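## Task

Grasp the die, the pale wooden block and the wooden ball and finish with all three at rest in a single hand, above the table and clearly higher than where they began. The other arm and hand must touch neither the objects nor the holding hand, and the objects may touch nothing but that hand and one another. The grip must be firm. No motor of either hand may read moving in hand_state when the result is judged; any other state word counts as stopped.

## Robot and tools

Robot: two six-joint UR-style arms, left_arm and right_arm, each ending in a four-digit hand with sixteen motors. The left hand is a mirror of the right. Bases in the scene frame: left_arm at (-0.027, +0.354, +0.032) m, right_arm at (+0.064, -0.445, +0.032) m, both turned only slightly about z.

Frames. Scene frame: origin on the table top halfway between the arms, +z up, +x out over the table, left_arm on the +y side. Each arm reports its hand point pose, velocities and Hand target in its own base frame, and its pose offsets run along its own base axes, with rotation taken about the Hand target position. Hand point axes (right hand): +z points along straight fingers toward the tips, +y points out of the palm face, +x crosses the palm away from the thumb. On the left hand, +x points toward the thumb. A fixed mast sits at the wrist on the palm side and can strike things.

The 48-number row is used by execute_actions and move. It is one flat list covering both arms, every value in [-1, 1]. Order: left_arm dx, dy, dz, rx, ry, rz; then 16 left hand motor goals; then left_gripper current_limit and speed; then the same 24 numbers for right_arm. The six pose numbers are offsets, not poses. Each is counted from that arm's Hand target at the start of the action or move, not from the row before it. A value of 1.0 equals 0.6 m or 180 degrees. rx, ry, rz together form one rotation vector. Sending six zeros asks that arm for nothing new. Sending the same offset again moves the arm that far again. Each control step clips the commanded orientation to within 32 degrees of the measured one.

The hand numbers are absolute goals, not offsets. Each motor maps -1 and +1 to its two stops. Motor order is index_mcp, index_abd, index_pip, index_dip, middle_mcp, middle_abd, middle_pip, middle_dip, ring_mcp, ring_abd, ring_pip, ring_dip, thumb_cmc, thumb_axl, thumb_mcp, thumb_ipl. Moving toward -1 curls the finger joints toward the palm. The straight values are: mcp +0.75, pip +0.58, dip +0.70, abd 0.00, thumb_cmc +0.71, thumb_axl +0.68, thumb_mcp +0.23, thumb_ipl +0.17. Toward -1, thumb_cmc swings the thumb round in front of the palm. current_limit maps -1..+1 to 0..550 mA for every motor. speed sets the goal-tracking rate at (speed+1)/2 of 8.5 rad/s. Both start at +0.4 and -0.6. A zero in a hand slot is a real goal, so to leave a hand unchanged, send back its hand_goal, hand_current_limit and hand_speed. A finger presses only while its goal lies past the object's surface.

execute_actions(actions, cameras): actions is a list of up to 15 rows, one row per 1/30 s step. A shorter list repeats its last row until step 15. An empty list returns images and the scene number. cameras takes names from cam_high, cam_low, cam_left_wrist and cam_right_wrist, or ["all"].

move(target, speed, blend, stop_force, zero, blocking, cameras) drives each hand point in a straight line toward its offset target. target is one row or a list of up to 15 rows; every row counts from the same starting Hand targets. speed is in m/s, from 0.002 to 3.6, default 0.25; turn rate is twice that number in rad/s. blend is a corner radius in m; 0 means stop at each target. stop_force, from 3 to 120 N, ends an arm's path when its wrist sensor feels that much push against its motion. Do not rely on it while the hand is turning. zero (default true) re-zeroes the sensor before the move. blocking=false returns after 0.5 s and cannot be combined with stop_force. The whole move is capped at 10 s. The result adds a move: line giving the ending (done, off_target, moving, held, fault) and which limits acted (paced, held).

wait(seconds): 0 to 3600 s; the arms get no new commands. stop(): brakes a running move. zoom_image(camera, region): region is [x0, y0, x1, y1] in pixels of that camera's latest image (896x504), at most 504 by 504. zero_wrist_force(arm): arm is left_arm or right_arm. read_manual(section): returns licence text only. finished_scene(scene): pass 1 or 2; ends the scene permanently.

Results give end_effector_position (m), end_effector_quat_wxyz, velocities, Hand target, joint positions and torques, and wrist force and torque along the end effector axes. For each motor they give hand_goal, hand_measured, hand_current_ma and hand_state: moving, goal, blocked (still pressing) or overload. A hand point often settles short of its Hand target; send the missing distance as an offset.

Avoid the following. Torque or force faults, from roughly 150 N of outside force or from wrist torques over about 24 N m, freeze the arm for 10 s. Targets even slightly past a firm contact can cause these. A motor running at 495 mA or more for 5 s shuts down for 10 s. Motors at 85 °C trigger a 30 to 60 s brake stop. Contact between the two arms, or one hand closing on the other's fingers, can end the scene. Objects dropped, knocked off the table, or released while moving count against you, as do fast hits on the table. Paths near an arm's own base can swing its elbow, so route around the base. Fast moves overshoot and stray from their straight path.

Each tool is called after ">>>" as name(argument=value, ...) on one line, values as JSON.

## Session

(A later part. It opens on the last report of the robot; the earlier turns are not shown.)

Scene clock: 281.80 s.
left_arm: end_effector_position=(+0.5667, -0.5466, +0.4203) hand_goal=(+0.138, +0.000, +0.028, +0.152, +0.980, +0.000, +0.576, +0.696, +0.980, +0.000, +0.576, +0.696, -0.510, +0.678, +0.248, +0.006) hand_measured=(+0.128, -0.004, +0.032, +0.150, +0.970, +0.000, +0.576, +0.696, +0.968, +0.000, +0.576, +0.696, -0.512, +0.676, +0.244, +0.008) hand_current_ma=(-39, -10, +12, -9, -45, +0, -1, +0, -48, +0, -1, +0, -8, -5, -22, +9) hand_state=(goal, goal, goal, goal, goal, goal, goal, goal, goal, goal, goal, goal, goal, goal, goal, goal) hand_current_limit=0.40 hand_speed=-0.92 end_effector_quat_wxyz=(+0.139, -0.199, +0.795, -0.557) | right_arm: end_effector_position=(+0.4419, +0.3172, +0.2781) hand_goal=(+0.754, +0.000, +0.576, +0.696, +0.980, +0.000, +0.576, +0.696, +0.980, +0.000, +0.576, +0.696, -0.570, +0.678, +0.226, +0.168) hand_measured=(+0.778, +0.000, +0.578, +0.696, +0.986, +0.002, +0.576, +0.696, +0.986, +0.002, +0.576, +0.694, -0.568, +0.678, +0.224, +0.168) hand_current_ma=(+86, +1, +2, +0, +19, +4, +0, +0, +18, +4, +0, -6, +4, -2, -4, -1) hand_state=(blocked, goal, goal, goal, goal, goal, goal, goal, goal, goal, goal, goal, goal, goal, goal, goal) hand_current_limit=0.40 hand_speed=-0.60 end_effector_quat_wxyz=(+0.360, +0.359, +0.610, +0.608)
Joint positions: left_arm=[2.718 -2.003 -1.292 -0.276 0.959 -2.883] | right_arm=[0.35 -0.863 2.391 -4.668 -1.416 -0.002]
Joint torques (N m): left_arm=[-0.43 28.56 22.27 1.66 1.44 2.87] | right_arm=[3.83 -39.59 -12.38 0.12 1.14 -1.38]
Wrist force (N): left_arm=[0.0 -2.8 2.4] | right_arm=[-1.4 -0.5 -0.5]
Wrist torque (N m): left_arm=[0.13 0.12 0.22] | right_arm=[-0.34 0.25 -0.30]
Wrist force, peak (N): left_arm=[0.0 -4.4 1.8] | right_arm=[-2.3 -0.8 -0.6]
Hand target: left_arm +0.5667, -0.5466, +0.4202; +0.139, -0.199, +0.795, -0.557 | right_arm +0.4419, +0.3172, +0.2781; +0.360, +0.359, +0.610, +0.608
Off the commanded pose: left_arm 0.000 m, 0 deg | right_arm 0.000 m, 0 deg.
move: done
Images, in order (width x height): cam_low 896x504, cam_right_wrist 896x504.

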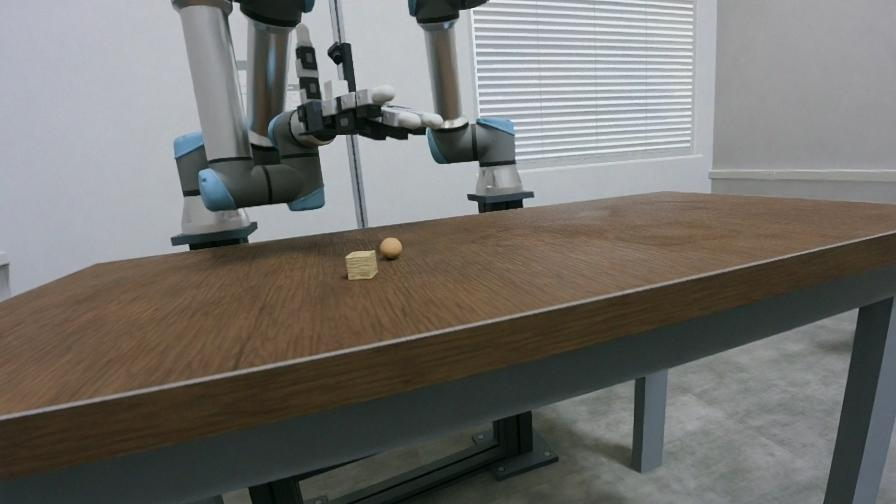

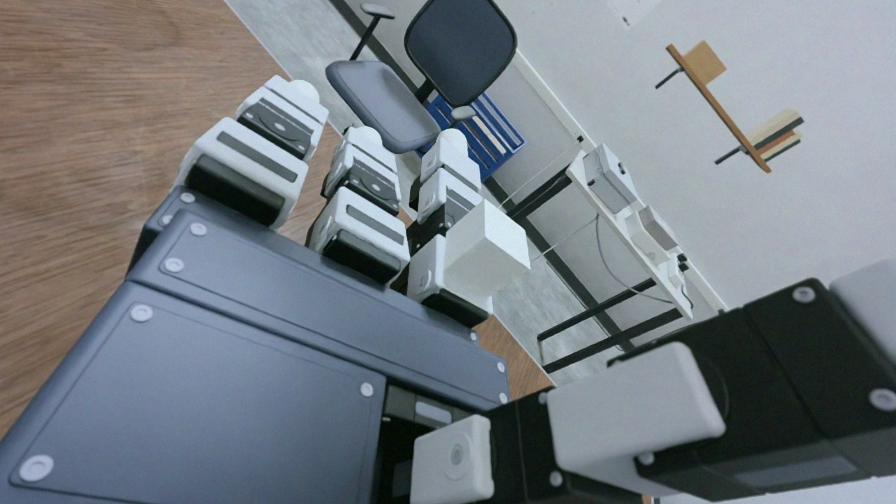

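>>> move(target=[0,0,0,0,0,0, 0.137,0,0.028,0.151,0.98,0,0.576,0.696,0.98,0,0.576,0.696,-0.511,0.678,0.247,0.005,0.4,-0.92, 0,0,0,0,0,0, 0.754,0,-0.59,0.0,0.98,0,0.576,0.696,0.98,0,0.576,0.696,-0.571,0.678,0.226,0.168,0.4,-0.85], cameras=["cam_right_wrist","cam_low"])

>>> zoom_image(camera="cam_right_wrist", region=[370, 130, 620, 310])

>>> zoom_image(camera="cam_low", region=[240, 30, 460, 190])

Scene clock: 287.23 s.
left_arm: end_effector_position=(+0.5667, -0.5466, +0.4202) hand_goal=(+0.138, +0.000, +0.028, +0.152, +0.980, +0.000, +0.576, +0.696, +0.980, +0.000, +0.576, +0.696, -0.510, +0.678, +0.248, +0.006) hand_measured=(+0.128, -0.004, +0.032, +0.150, +0.970, +0.000, +0.576, +0.696, +0.968, +0.000, +0.576, +0.696, -0.512, +0.676, +0.244, +0.008) hand_current_ma=(-39, -10, +12, -9, -45, +0, -1, +0, -48, +0, -1, +0, -8, -5, -22, +9) hand_state=(goal, goal, goal, goal, goal, goal, goal, goal, goal, goal, goal, goal, goal, goal, goal, goal) hand_current_limit=0.40 hand_speed=-0.92 end_effector_quat_wxyz=(+0.139, -0.199, +0.795, -0.557) | right_arm: end_effector_position=(+0.4419, +0.3172, +0.2781) hand_goal=(+0.754, +0.000, -0.590, +0.000, +0.980, +0.000, +0.576, +0.696, +0.980, +0.000, +0.576, +0.696, -0.570, +0.678, +0.226, +0.168) hand_measured=(+0.776, +0.000, -0.586, +0.002, +0.986, +0.002, +0.576, +0.696, +0.986, +0.002, +0.576, +0.694, -0.568, +0.678, +0.224, +0.168) hand_current_ma=(+72, +1, +9, +6, +19, +4, +0, +0, +18, +4, +0, -6, +4, -2, -4, -1) hand_state=(blocked, goal, goal, goal, goal, goal, goal, goal, goal, goal, goal, goal, goal, goal, goal, goal) hand_current_limit=0.40 hand_speed=-0.85 end_effector_quat_wxyz=(+0.360, +0.359, +0.610, +0.608)
Joint positions: left_arm=[2.718 -2.004 -1.292 -0.276 0.959 -2.883] | right_arm=[0.35 -0.863 2.391 -4.668 -1.416 -0.002]
Joint torques (N m): left_arm=[-5.92 28.85 32.73 1.27 2.06 2.96] | right_arm=[3.05 -39.37 -12.23 0.16 2.47 -1.21]
Wrist force (N): left_arm=[-0.2 -2.7 2.3] | right_arm=[-2.0 -0.9 -0.6]
Wrist torque (N m): left_arm=[0.14 0.13 0.21] | right_arm=[-0.39 0.33 -0.38]
Wrist force, peak (N): left_arm=[-0.1 -3.0 2.4] | right_arm=[-2.6 -0.8 -0.5]
Hand target: left_arm +0.5667, -0.5466, +0.4202; +0.139, -0.199, +0.795, -0.557 | right_arm +0.4419, +0.3172, +0.2781; +0.360, +0.359, +0.610, +0.608
Off the commanded pose: left_arm 0.000 m, 0 deg | right_arm 0.000 m, 0 deg.
move: done
Images, in order (width x height): cam_low 896x504, cam_right_wrist 896x504.

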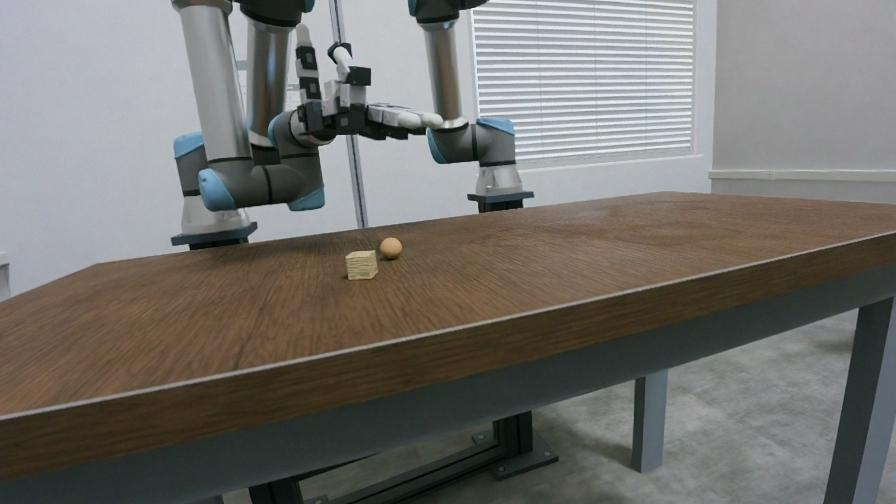

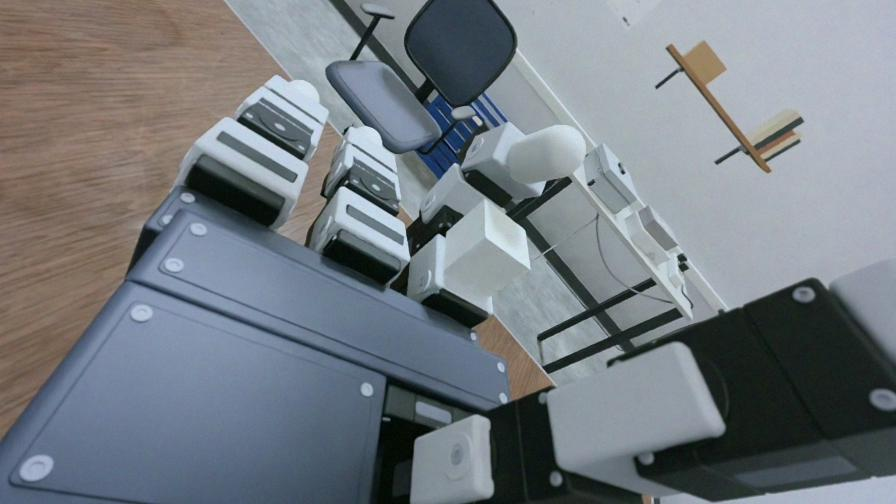

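Scaled by 2.016 from the camera's image (finer frame: 1280x720).

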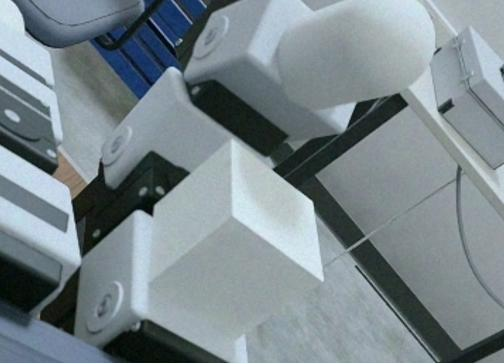

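Scaled by 2.291 from the camera's image (finer frame: 1280x720).

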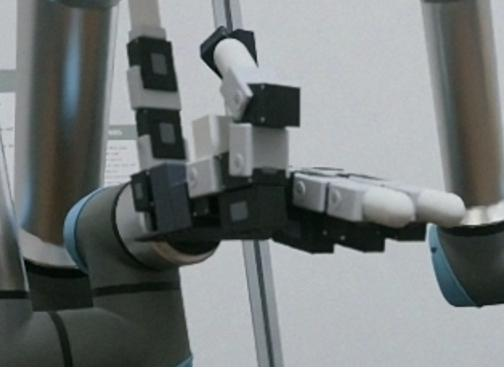

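>>> move(target=[0,0,0,0,0,0, 0.137,0,0.028,0.151,0.98,0,0.576,0.696,0.98,0,0.576,0.696,-0.511,0.678,0.247,0.005,0.4,-0.92, 0,0,0,0,0,0, 0.754,0,-0.65,-0.7,0.98,0,0.576,0.696,0.98,0,0.576,0.696,-0.571,0.678,0.226,0.168,0.4,-0.9], cameras=["cam_right_wrist","cam_low"])

>>> zoom_image(camera="cam_right_wrist", region=[370, 130, 620, 310])

>>> zoom_image(camera="cam_low", region=[240, 30, 460, 190])

Scene clock: 290.73 s.
left_arm: end_effector_position=(+0.5667, -0.5466, +0.4202) hand_goal=(+0.138, +0.000, +0.028, +0.152, +0.980, +0.000, +0.576, +0.696, +0.980, +0.000, +0.576, +0.696, -0.510, +0.678, +0.248, +0.006) hand_measured=(+0.128, -0.004, +0.032, +0.150, +0.970, +0.000, +0.576, +0.696, +0.968, +0.000, +0.576, +0.696, -0.512, +0.676, +0.244, +0.008) hand_current_ma=(-39, -10, +12, -9, -45, +0, -1, +0, -48, +0, -1, +0, -8, -5, -22, +9) hand_state=(goal, goal, goal, goal, goal, goal, goal, goal, goal, goal, goal, goal, goal, goal, goal, goal) hand_current_limit=0.40 hand_speed=-0.92 end_effector_quat_wxyz=(+0.139, -0.199, +0.795, -0.557) | right_arm: end_effector_position=(+0.4419, +0.3172, +0.2781) hand_goal=(+0.754, +0.000, -0.650, -0.700, +0.980, +0.000, +0.576, +0.696, +0.980, +0.000, +0.576, +0.696, -0.570, +0.678, +0.226, +0.168) hand_measured=(+0.774, +0.000, -0.606, -0.506, +0.986, +0.002, +0.576, +0.696, +0.986, +0.002, +0.576, +0.694, -0.568, +0.678, +0.224, +0.168) hand_current_ma=(+70, +1, +153, +385, +19, +4, +0, +0, +18, +4, +0, -6, +4, -2, -4, -1) hand_state=(blocked, goal, blocked, blocked, goal, goal, goal, goal, goal, goal, goal, goal, goal, goal, goal, goal) hand_current_limit=0.40 hand_speed=-0.90 end_effector_quat_wxyz=(+0.360, +0.359, +0.610, +0.608)
Joint positions: left_arm=[2.718 -2.004 -1.292 -0.276 0.959 -2.883] | right_arm=[0.35 -0.863 2.391 -4.668 -1.416 -0.002]
Joint torques (N m): left_arm=[-5.16 29.54 32.99 1.47 2.06 2.82] | right_arm=[2.5 -39.55 -12.15 0.12 2.44 -0.96]
Wrist force (N): left_arm=[-0.3 -2.8 2.4] | right_arm=[-1.8 -0.6 -0.2]
Wrist torque (N m): left_arm=[0.13 0.16 0.20] | right_arm=[-0.40 0.29 -0.35]
Wrist force, peak (N): left_arm=[-0.1 -2.9 2.5] | right_arm=[-2.3 -0.8 -0.7]
Hand target: left_arm +0.5667, -0.5466, +0.4202; +0.139, -0.199, +0.795, -0.557 | right_arm +0.4419, +0.3172, +0.2781; +0.360, +0.359, +0.610, +0.608
Off the commanded pose: left_arm 0.000 m, 0 deg | right_arm 0.000 m, 0 deg.
move: done
Images, in order (width x height): cam_low 896x504, cam_right_wrist 896x504.

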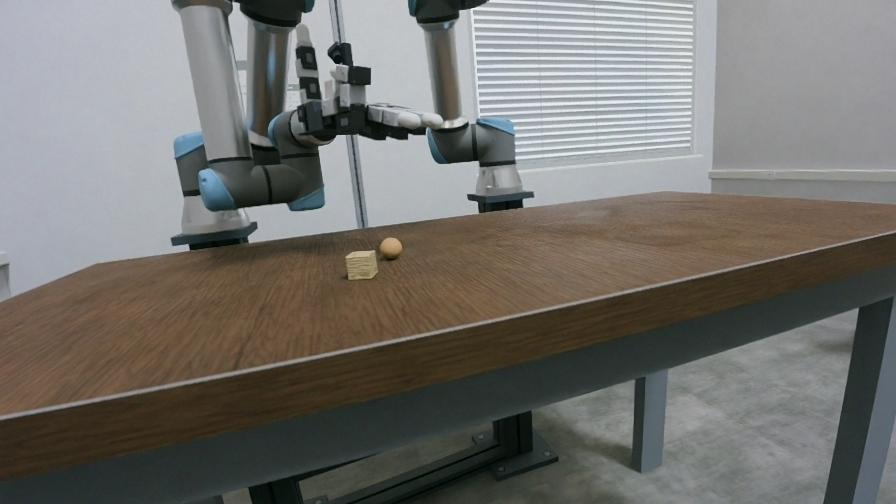

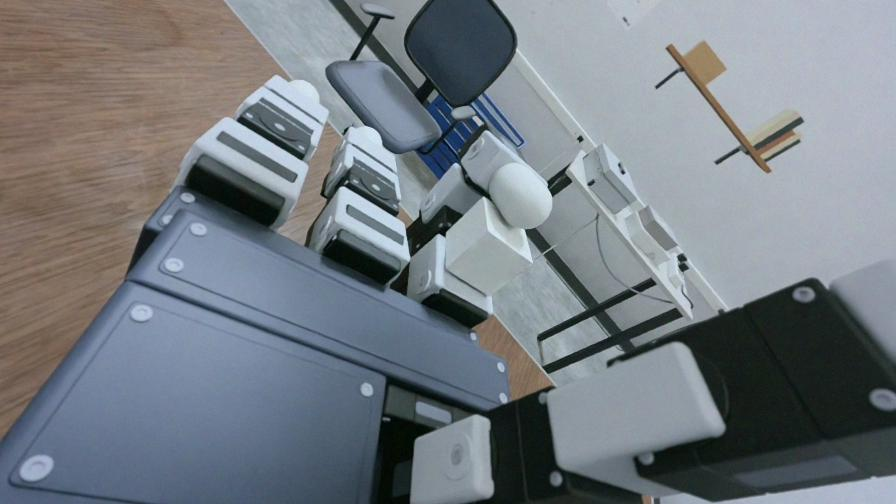

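Scaled by 2.016 from the camera's image (finer frame: 1280x720).

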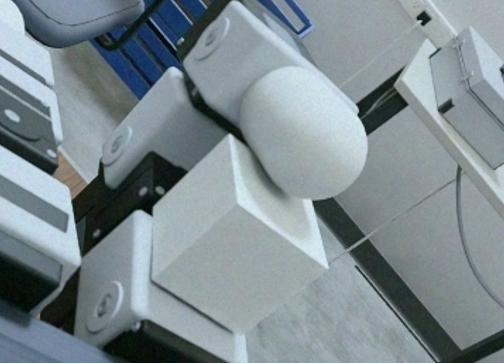

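Scaled by 2.291 from the camera's image (finer frame: 1280x720).

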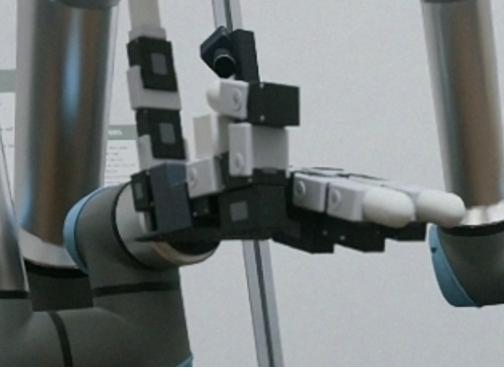

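>>> move(target=[0,0,0,0,0,0, 0.137,0,0.028,0.151,0.98,0,0.576,0.696,0.98,0,0.576,0.696,-0.511,0.678,0.247,0.005,0.4,-0.92, -0.0063,-0.795,0,0,0,-0.2222, 0.754,0,-0.65,-0.7,0.98,0,0.576,0.696,0.98,0,0.576,0.696,-0.571,0.678,0.226,0.168,0.4,-0.9], speed=0.2, cameras=["all"])

>>> zoom_image(camera="cam_high", region=[390, 130, 450, 180])

>>> zoom_image(camera="cam_low", region=[320, 220, 430, 290])

>>> zoom_image(camera="cam_right_wrist", region=[370, 110, 620, 330])

Scene clock: 302.70 s.
left_arm: end_effector_position=(+0.5667, -0.5466, +0.4202) hand_goal=(+0.138, +0.000, +0.028, +0.152, +0.980, +0.000, +0.576, +0.696, +0.980, +0.000, +0.576, +0.696, -0.510, +0.678, +0.248, +0.006) hand_measured=(+0.128, -0.004, +0.032, +0.150, +0.970, +0.000, +0.576, +0.696, +0.968, +0.000, +0.576, +0.696, -0.512, +0.676, +0.244, +0.008) hand_current_ma=(-39, -10, +12, -9, -45, +0, -1, +0, -48, +0, -1, +0, -8, -5, -22, +9) hand_state=(goal, goal, goal, goal, goal, goal, goal, goal, goal, goal, goal, goal, goal, goal, goal, goal) hand_current_limit=0.40 hand_speed=-0.92 end_effector_quat_wxyz=(+0.139, -0.199, +0.795, -0.557) | right_arm: end_effector_position=(+0.4400, +0.0838, +0.2783) hand_goal=(+0.754, +0.000, -0.650, -0.700, +0.980, +0.000, +0.576, +0.696, +0.980, +0.000, +0.576, +0.696, -0.570, +0.678, +0.226, +0.168) hand_measured=(+0.770, +0.000, -0.606, -0.508, +0.988, +0.002, +0.576, +0.696, +0.988, +0.002, +0.576, +0.694, -0.568, +0.678, +0.226, +0.168) hand_current_ma=(+50, +1, +156, +385, +26, +2, +0, +0, +23, +2, +1, -6, +4, -2, -2, -1) hand_state=(goal, goal, blocked, blocked, goal, goal, goal, goal, goal, goal, goal, goal, goal, goal, goal, goal) hand_current_limit=0.40 hand_speed=-0.90 end_effector_quat_wxyz=(+0.458, +0.459, +0.539, +0.538)
Joint positions: left_arm=[2.718 -2.004 -1.292 -0.276 0.959 -2.883] | right_arm=[-0.327 -0.799 2.682 -5.023 -1.084 -0.002]
Joint torques (N m): left_arm=[-5.87 29.83 31 1.85 1.99 2.83] | right_arm=[-4.31 -35.41 -5.98 1.12 -2.46 2.32]
Wrist force (N): left_arm=[0.0 -2.8 2.2] | right_arm=[-1.8 -0.9 -0.4]
Wrist torque (N m): left_arm=[0.14 0.10 0.23] | right_arm=[-0.42 0.29 -0.36]
Wrist force, peak (N): left_arm=[0.0 -3.0 2.6] | right_arm=[-8.5 -2.4 0.0]
Hand target: left_arm +0.5667, -0.5466, +0.4202; +0.139, -0.199, +0.795, -0.557 | right_arm +0.4400, +0.0837, +0.2783; +0.459, +0.459, +0.539, +0.538 (not the last commanded pose)
Off the commanded pose: left_arm 0.000 m, 0 deg | right_arm 0.244 m, 20 deg.
move: held (right_arm; a check stopped the path); limits=held
pose unreachable (right arm): on one or more control steps of this call, first in action 0 (counted from 0), this arm could not follow its commanded pose, so it was not sent that pose on those steps. It may still have moved: this result reports where it is.
cause: moving toward the commanded pose would bring two parts of the arm too close to each other (joints 3 (elbow) to 5 (wrist 2) lie between them).

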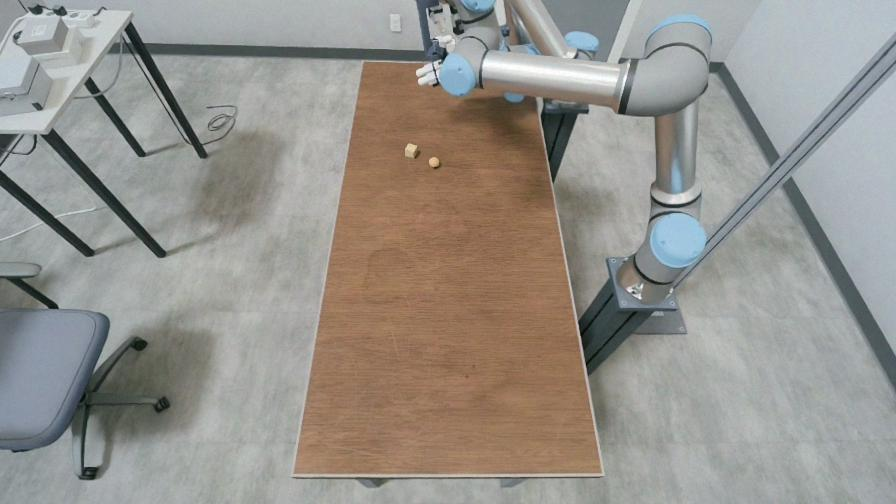

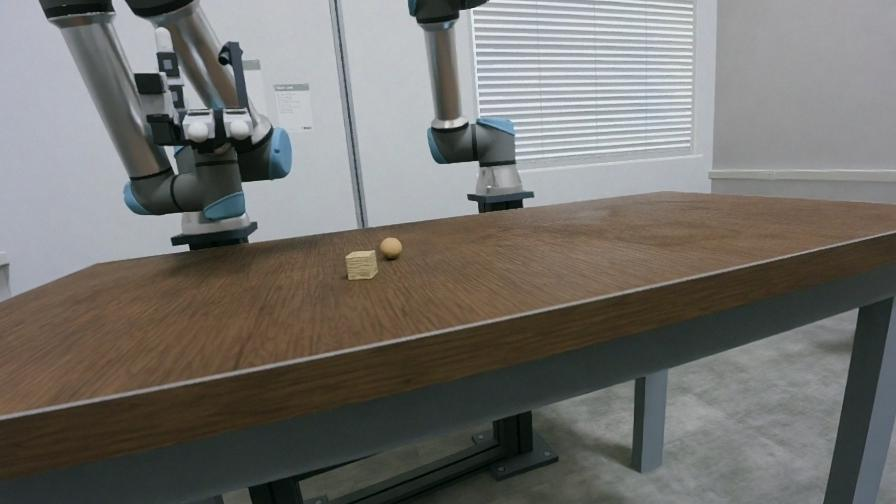

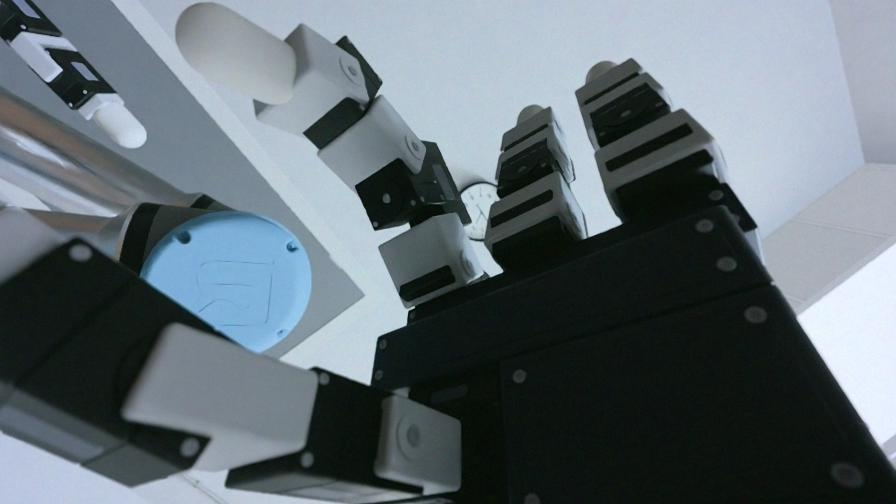

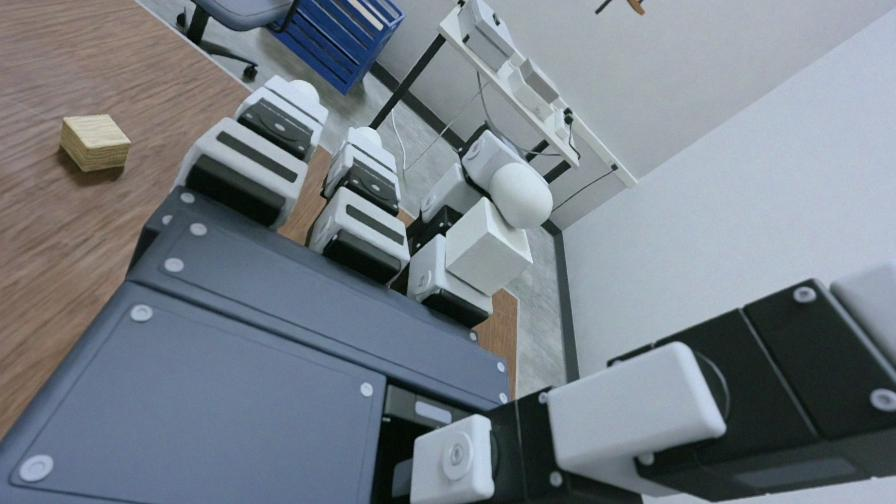

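Scaled by 8.400 from the camera's image (finer frame: 1280x720).

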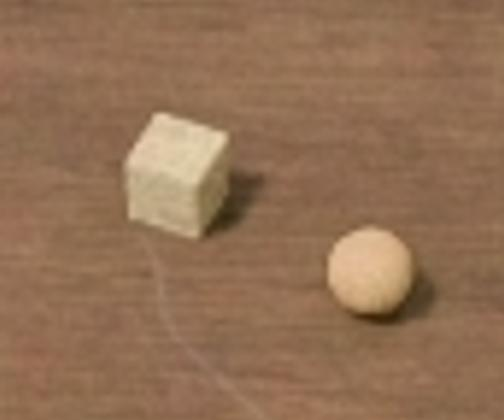

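Scaled by 4.582 from the camera's image (finer frame: 1280x720).

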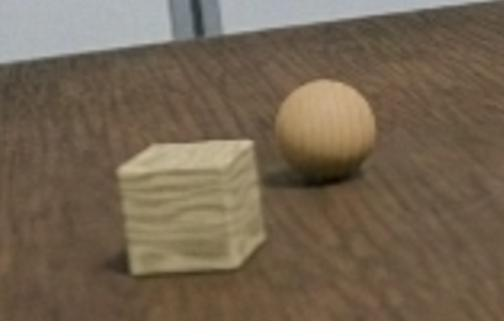

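Scaled by 2.016 from the camera's image (finer frame: 1280x720).

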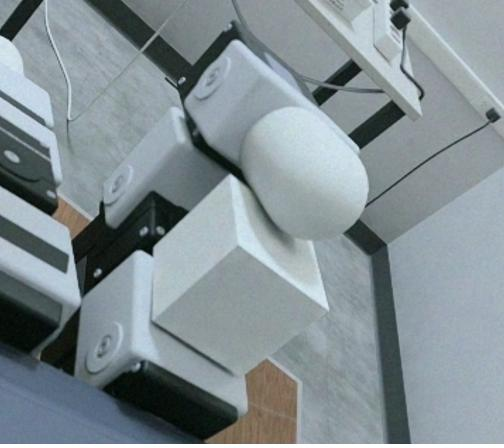

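>>> move(target=[[0,0,0,0,0,0, 0.137,0,0.028,0.151,0.98,0,0.576,0.696,0.98,0,0.576,0.696,-0.511,0.678,0.247,0.005,0.4,-0.92, 0.0433,-0.145,0,0,0,0, 0.754,0,-0.65,-0.7,0.98,0,0.576,0.696,0.98,0,0.576,0.696,-0.571,0.678,0.226,0.168,0.4,-0.9],[0,0,0,0,0,0, 0.137,0,0.028,0.151,0.98,0,0.576,0.696,0.98,0,0.576,0.696,-0.511,0.678,0.247,0.005,0.4,-0.92, -0.0052,-0.41,0,0,0,-0.1111, 0.754,0,-0.65,-0.7,0.98,0,0.576,0.696,0.98,0,0.576,0.696,-0.571,0.678,0.226,0.168,0.4,-0.9]], speed=0.15, blend=[0.02, 0])

Scene clock: 319.03 s.
left_arm: end_effector_position=(+0.5667, -0.5466, +0.4202) hand_goal=(+0.138, +0.000, +0.028, +0.152, +0.980, +0.000, +0.576, +0.696, +0.980, +0.000, +0.576, +0.696, -0.510, +0.678, +0.248, +0.006) hand_measured=(+0.128, -0.004, +0.032, +0.150, +0.970, +0.000, +0.576, +0.696, +0.968, +0.000, +0.576, +0.696, -0.512, +0.676, +0.244, +0.008) hand_current_ma=(-39, -10, +12, -9, -45, +0, -1, +0, -48, +0, -1, +0, -8, -5, -22, +9) hand_state=(goal, goal, goal, goal, goal, goal, goal, goal, goal, goal, goal, goal, goal, goal, goal, goal) hand_current_limit=0.40 hand_speed=-0.92 end_effector_quat_wxyz=(+0.139, -0.199, +0.795, -0.557) | right_arm: end_effector_position=(+0.4369, -0.1623, +0.2784) hand_goal=(+0.754, +0.000, -0.650, -0.700, +0.980, +0.000, +0.576, +0.696, +0.980, +0.000, +0.576, +0.696, -0.570, +0.678, +0.226, +0.168) hand_measured=(+0.770, +0.000, -0.606, -0.508, +0.988, +0.002, +0.576, +0.696, +0.988, +0.002, +0.576, +0.694, -0.568, +0.678, +0.226, +0.168) hand_current_ma=(+50, +1, +156, +385, +26, +2, +0, +0, +23, +2, +1, -6, +4, -2, -2, -1) hand_state=(goal, goal, blocked, blocked, goal, goal, goal, goal, goal, goal, goal, goal, goal, goal, goal, goal) hand_current_limit=0.40 hand_speed=-0.90 end_effector_quat_wxyz=(+0.545, +0.545, +0.451, +0.450)
Joint positions: left_arm=[2.718 -2.004 -1.292 -0.276 0.959 -2.883] | right_arm=[-1.021 -0.826 2.636 -4.951 -0.739 -0.002]
Joint torques (N m): left_arm=[-5.3 30.39 30.92 2.34 1.99 2.81] | right_arm=[-6.99 -19.33 14.53 -4.22 2.6 -1.82]
Wrist force (N): left_arm=[-0.1 -2.8 2.2] | right_arm=[-1.9 -0.5 -0.6]
Wrist torque (N m): left_arm=[0.14 0.12 0.22] | right_arm=[-0.35 0.30 -0.29]
Wrist force, peak (N): left_arm=[-0.2 -3.0 2.4] | right_arm=[-3.2 -0.6 -0.4]
Hand target: left_arm +0.5667, -0.5466, +0.4202; +0.139, -0.199, +0.795, -0.557 | right_arm +0.4369, -0.1623, +0.2783; +0.545, +0.545, +0.451, +0.450
Off the commanded pose: left_arm 0.000 m, 0 deg | right_arm 0.000 m, 0 deg.
move: done

>>> move(target=[0.225,0.0218,-0.3667,0,0,0.1944, 0.137,0,0.028,0.151,0.98,0,0.576,0.696,0.98,0,0.576,0.696,-0.511,0.678,0.247,0.005,0.4,-0.6, 0,0,0,0,0,0, 0.754,0,-0.65,-0.7,0.98,0,0.576,0.696,0.98,0,0.576,0.696,-0.571,0.678,0.226,0.168,0.4,-0.9], speed=0.15, cameras=["cam_high","cam_low"])

Scene clock: 322.87 s.
left_arm: end_effector_position=(+0.7017, -0.5337, +0.2003) hand_goal=(+0.138, +0.000, +0.028, +0.152, +0.980, +0.000, +0.576, +0.696, +0.980, +0.000, +0.576, +0.696, -0.510, +0.678, +0.248, +0.006) hand_measured=(+0.128, -0.002, +0.032, +0.150, +0.970, +0.000, +0.576, +0.696, +0.968, +0.000, +0.576, +0.696, -0.512, +0.676, +0.244, +0.008) hand_current_ma=(-39, -9, +12, -9, -45, +0, -1, +0, -48, +0, -1, +0, -8, -5, -21, +9) hand_state=(goal, goal, goal, goal, goal, goal, goal, goal, goal, goal, goal, goal, goal, goal, goal, goal) hand_current_limit=0.40 hand_speed=-0.60 end_effector_quat_wxyz=(+0.300, -0.428, +0.698, -0.489) | right_arm: end_effector_position=(+0.4369, -0.1623, +0.2783) hand_goal=(+0.754, +0.000, -0.650, -0.700, +0.980, +0.000, +0.576, +0.696, +0.980, +0.000, +0.576, +0.696, -0.570, +0.678, +0.226, +0.168) hand_measured=(+0.770, +0.000, -0.606, -0.508, +0.988, +0.002, +0.576, +0.696, +0.988, +0.002, +0.576, +0.694, -0.568, +0.678, +0.226, +0.168) hand_current_ma=(+50, +1, +156, +385, +26, +2, +0, +0, +23, +2, +1, -6, +4, -2, -2, -1) hand_state=(goal, goal, blocked, blocked, goal, goal, goal, goal, goal, goal, goal, goal, goal, goal, goal, goal) hand_current_limit=0.40 hand_speed=-0.90 end_effector_quat_wxyz=(+0.545, +0.545, +0.451, +0.450)
Joint positions: left_arm=[2.669 -2.373 -1.283 0.166 1.573 -3.142] | right_arm=[-1.021 -0.825 2.636 -4.951 -0.739 -0.002]
Joint torques (N m): left_arm=[7.59 46.36 10.63 2.25 1.78 2.48] | right_arm=[-9.06 -20.02 15.52 -4.25 2.64 -2.84]
Wrist force (N): left_arm=[-0.1 -2.6 2.2] | right_arm=[-1.9 -0.7 -0.7]
Wrist torque (N m): left_arm=[0.15 0.13 0.14] | right_arm=[-0.37 0.32 -0.30]
Wrist force, peak (N): left_arm=[0.4 -4.3 1.5] | right_arm=[-2.1 -0.8 -0.5]
Hand target: left_arm +0.7017, -0.5335, +0.2002; +0.300, -0.428, +0.698, -0.489 | right_arm +0.4369, -0.1623, +0.2783; +0.545, +0.545, +0.451, +0.450
Off the commanded pose: left_arm 0.000 m, 0 deg | right_arm 0.000 m, 0 deg.
move: done

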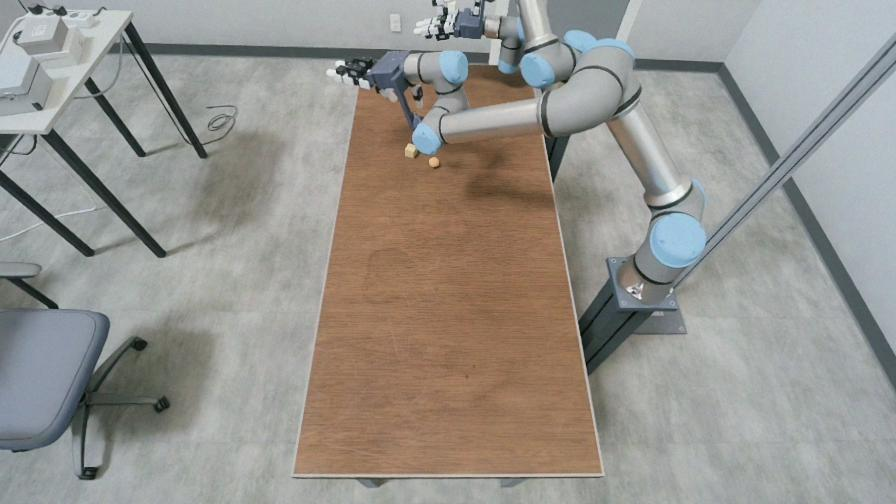

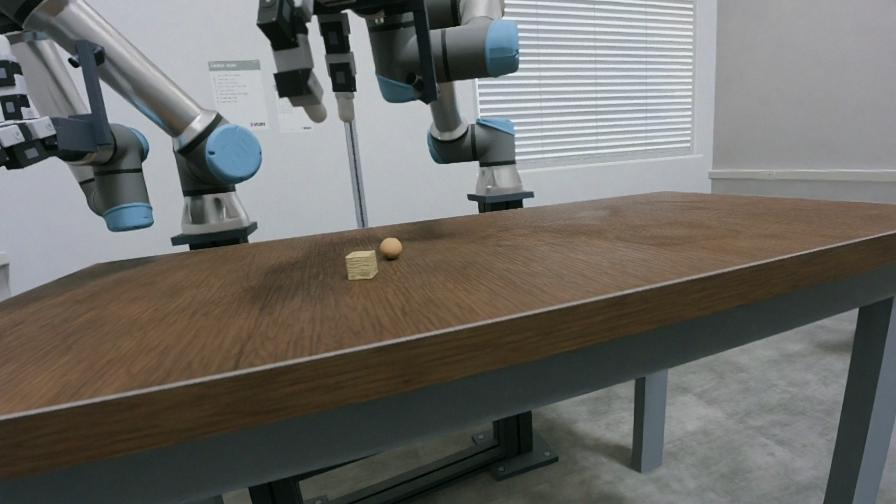

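>>> move(target=[0,0,-0.2583,0,0,0, 0.137,0,0.028,0.151,0.98,0,0.576,0.696,0.98,0,0.576,0.696,-0.511,0.678,0.247,0.005,0.4,-0.6, 0,0,0,0,0,0, 0.754,0,-0.65,-0.7,0.98,0,0.576,0.696,0.98,0,0.576,0.696,-0.571,0.678,0.226,0.168,0.4,-0.9], speed=0.12, cameras=["cam_high","cam_low"])

>>> zoom_image(camera="cam_low", region=[280, 150, 480, 290])

>>> zoom_image(camera="cam_high", region=[350, 80, 470, 180])

Scene clock: 326.17 s.
left_arm: end_effector_position=(+0.7018, -0.5335, +0.0454) hand_goal=(+0.138, +0.000, +0.028, +0.152, +0.980, +0.000, +0.576, +0.696, +0.980, +0.000, +0.576, +0.696, -0.510, +0.678, +0.248, +0.006) hand_measured=(+0.128, -0.002, +0.032, +0.150, +0.970, +0.000, +0.576, +0.696, +0.968, +0.000, +0.576, +0.696, -0.512, +0.676, +0.244, +0.008) hand_current_ma=(-38, -9, +12, -9, -45, +0, -1, +0, -48, +0, -1, +0, -8, -5, -21, +9) hand_state=(goal, goal, goal, goal, goal, goal, goal, goal, goal, goal, goal, goal, goal, goal, goal, goal) hand_current_limit=0.40 hand_speed=-0.60 end_effector_quat_wxyz=(+0.300, -0.428, +0.698, -0.489) | right_arm: end_effector_position=(+0.4369, -0.1623, +0.2783) hand_goal=(+0.754, +0.000, -0.650, -0.700, +0.980, +0.000, +0.576, +0.696, +0.980, +0.000, +0.576, +0.696, -0.570, +0.678, +0.226, +0.168) hand_measured=(+0.770, +0.000, -0.606, -0.508, +0.988, +0.002, +0.576, +0.696, +0.988, +0.002, +0.576, +0.694, -0.568, +0.678, +0.226, +0.168) hand_current_ma=(+50, +1, +156, +385, +26, +2, +0, +0, +23, +2, +1, -6, +4, -2, -2, -1) hand_state=(goal, goal, blocked, blocked, goal, goal, goal, goal, goal, goal, goal, goal, goal, goal, goal, goal) hand_current_limit=0.40 hand_speed=-0.90 end_effector_quat_wxyz=(+0.545, +0.545, +0.451, +0.450)
Joint positions: left_arm=[2.669 -2.6 -1.307 0.417 1.573 -3.142] | right_arm=[-1.021 -0.825 2.636 -4.951 -0.739 -0.002]
Joint torques (N m): left_arm=[1.4 54.8 8.32 2.46 0.19 1.85] | right_arm=[-8.97 -19.91 14.85 -4.22 2.52 -2.55]
Wrist force (N): left_arm=[0.0 -2.7 2.2] | right_arm=[-1.5 -1.1 -0.1]
Wrist torque (N m): left_arm=[0.14 0.09 0.13] | right_arm=[-0.48 0.25 -0.28]
Wrist force, peak (N): left_arm=[0.0 -4.3 1.7] | right_arm=[-2.3 -0.9 -0.5]
Hand target: left_arm +0.7017, -0.5335, +0.0452; +0.300, -0.428, +0.698, -0.489 | right_arm +0.4369, -0.1623, +0.2783; +0.545, +0.545, +0.451, +0.450
Off the commanded pose: left_arm 0.000 m, 0 deg | right_arm 0.000 m, 0 deg.
move: done

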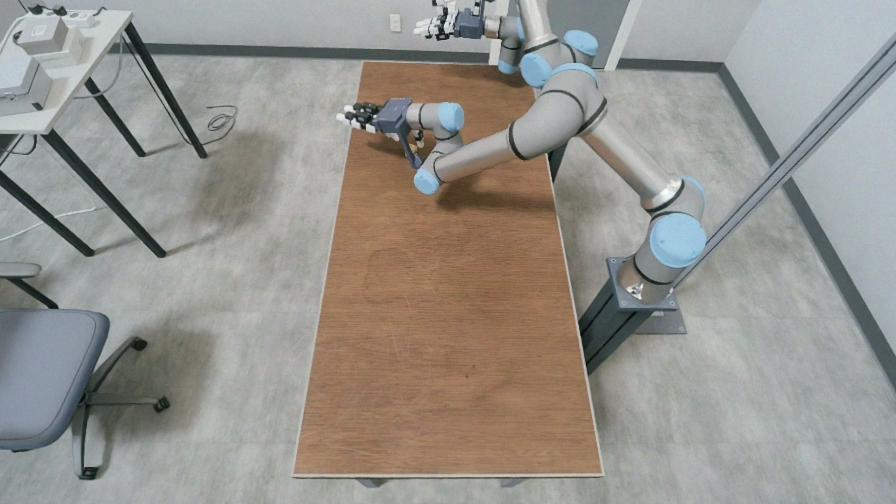

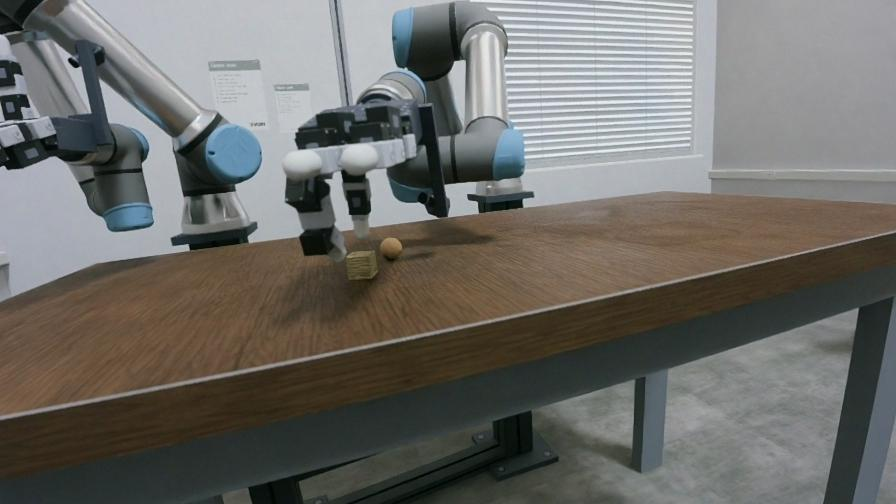

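Scaled by 2.520 from the camera's image (finer frame: 1280x720).

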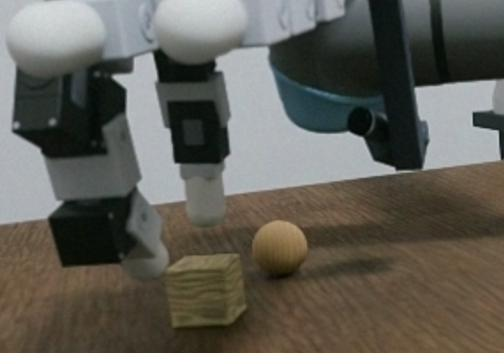

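Scaled by 4.200 from the camera's image (finer frame: 1280x720).

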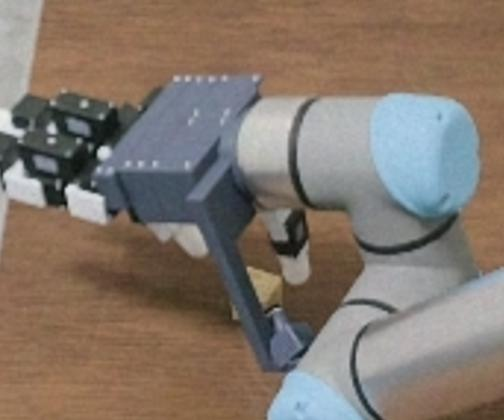

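>>> move(target=[[-0.0095,0.0137,0,0,0,0, 0.137,0,0.028,0.151,0.98,0,0.576,0.696,0.98,0,0.576,0.696,-0.511,0.678,0.247,0.005,0.4,-0.6, 0,0,0,0,0,0, 0.754,0,-0.65,-0.7,0.98,0,0.576,0.696,0.98,0,0.576,0.696,-0.571,0.678,0.226,0.168,0.4,-0.9],[-0.0095,0.0137,-0.0353,0,0,0, 0.137,0,0.028,0.151,0.98,0,0.576,0.696,0.98,0,0.576,0.696,-0.511,0.678,0.247,0.005,0.4,-0.6, 0,0,0,0,0,0, 0.754,0,-0.65,-0.7,0.98,0,0.576,0.696,0.98,0,0.576,0.696,-0.571,0.678,0.226,0.168,0.4,-0.9]], speed=0.05, cameras=["cam_high","cam_low"])

>>> zoom_image(camera="cam_low", region=[300, 190, 440, 290])

>>> zoom_image(camera="cam_high", region=[370, 110, 450, 180])

Scene clock: 340.93 s.
left_arm: end_effector_position=(+0.6961, -0.5253, +0.0239) hand_goal=(+0.138, +0.000, +0.028, +0.152, +0.980, +0.000, +0.576, +0.696, +0.980, +0.000, +0.576, +0.696, -0.510, +0.678, +0.248, +0.006) hand_measured=(+0.128, -0.002, +0.032, +0.150, +0.970, +0.000, +0.576, +0.696, +0.968, +0.000, +0.576, +0.696, -0.512, +0.676, +0.244, +0.008) hand_current_ma=(-38, -9, +12, -9, -45, +0, -1, +0, -48, +0, -1, +0, -8, -5, -21, +9) hand_state=(goal, goal, goal, goal, goal, goal, goal, goal, goal, goal, goal, goal, goal, goal, goal, goal) hand_current_limit=0.40 hand_speed=-0.60 end_effector_quat_wxyz=(+0.300, -0.428, +0.698, -0.489) end_effector_velocity=(+0.000, -0.001, +0.005) end_effector_angular_velocity=(-0.003, -0.003, +0.000) | right_arm: end_effector_position=(+0.4369, -0.1623, +0.2783) hand_goal=(+0.754, +0.000, -0.650, -0.700, +0.980, +0.000, +0.576, +0.696, +0.980, +0.000, +0.576, +0.696, -0.570, +0.678, +0.226, +0.168) hand_measured=(+0.770, +0.000, -0.606, -0.508, +0.988, +0.002, +0.576, +0.696, +0.988, +0.002, +0.576, +0.694, -0.568, +0.678, +0.226, +0.168) hand_current_ma=(+50, +1, +156, +385, +26, +2, +0, +0, +23, +2, +1, -6, +4, -2, -2, -1) hand_state=(goal, goal, blocked, blocked, goal, goal, goal, goal, goal, goal, goal, goal, goal, goal, goal, goal) hand_current_limit=0.40 hand_speed=-0.90 end_effector_quat_wxyz=(+0.545, +0.545, +0.451, +0.450)
Joint positions: left_arm=[2.676 -2.62 -1.338 0.467 1.566 -3.14] | right_arm=[-1.021 -0.825 2.636 -4.951 -0.739 -0.002]
Joint velocities: left_arm=[0 0.007 0 -0.004 0 -0.001] | right_arm=[within noise]
Joint torques (N m): left_arm=[-7.48 64.54 16.84 0.95 2.58 -2.49] | right_arm=[-8.24 -20.39 15.1 -4.13 2.51 -2.2]
Wrist force (N): left_arm=[0.1 -2.6 2.4] | right_arm=[-1.8 -1.0 -0.1]
Wrist torque (N m): left_arm=[0.14 0.09 0.12] | right_arm=[-0.45 0.28 -0.30]
Wrist force, peak (N): left_arm=[0.1 -3.9 2.1] | right_arm=[-2.2 -0.7 -0.5]
Hand target: left_arm +0.6960, -0.5253, +0.0241; +0.300, -0.428, +0.698, -0.489 | right_arm +0.4369, -0.1623, +0.2783; +0.545, +0.545, +0.451, +0.450
Off the commanded pose: left_arm 0.000 m, 0 deg | right_arm 0.000 m, 0 deg.
move: done

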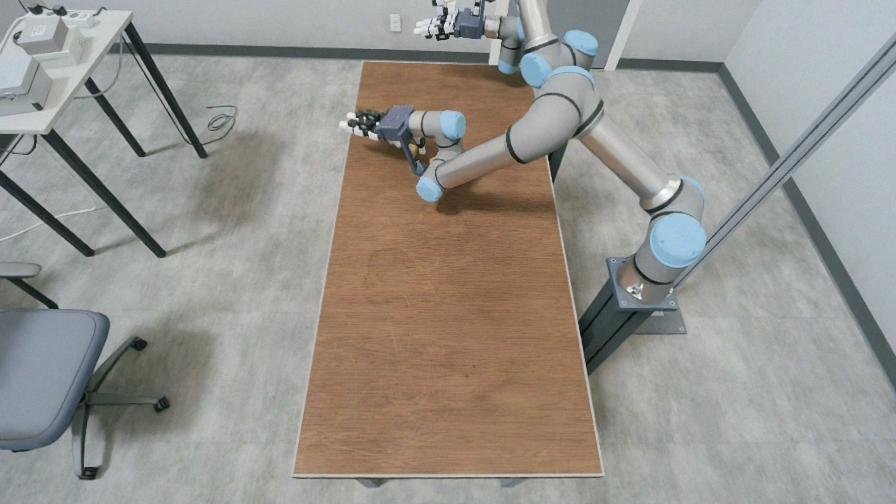

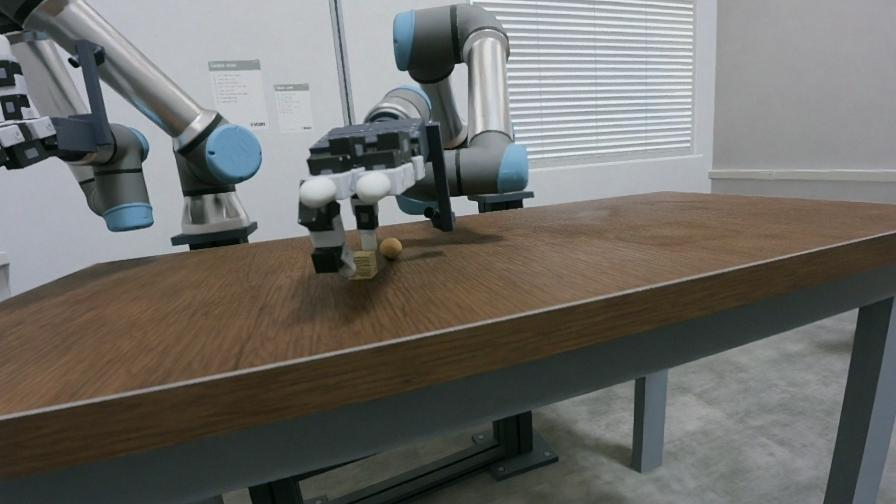

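Scaled by 3.600 from the camera's image (finer frame: 1280x720).

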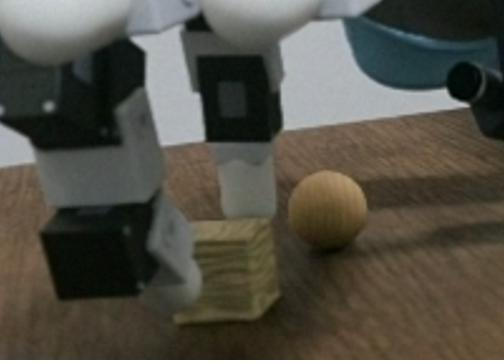

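Scaled by 6.300 from the camera's image (finer frame: 1280x720).

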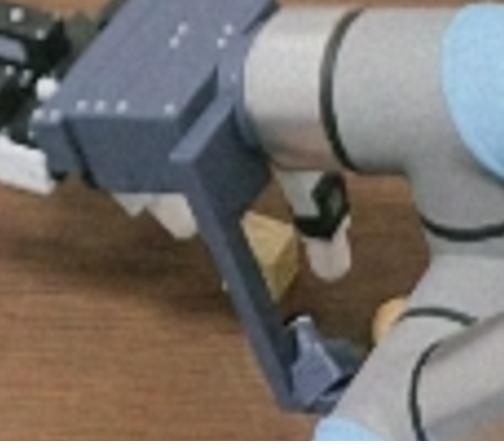

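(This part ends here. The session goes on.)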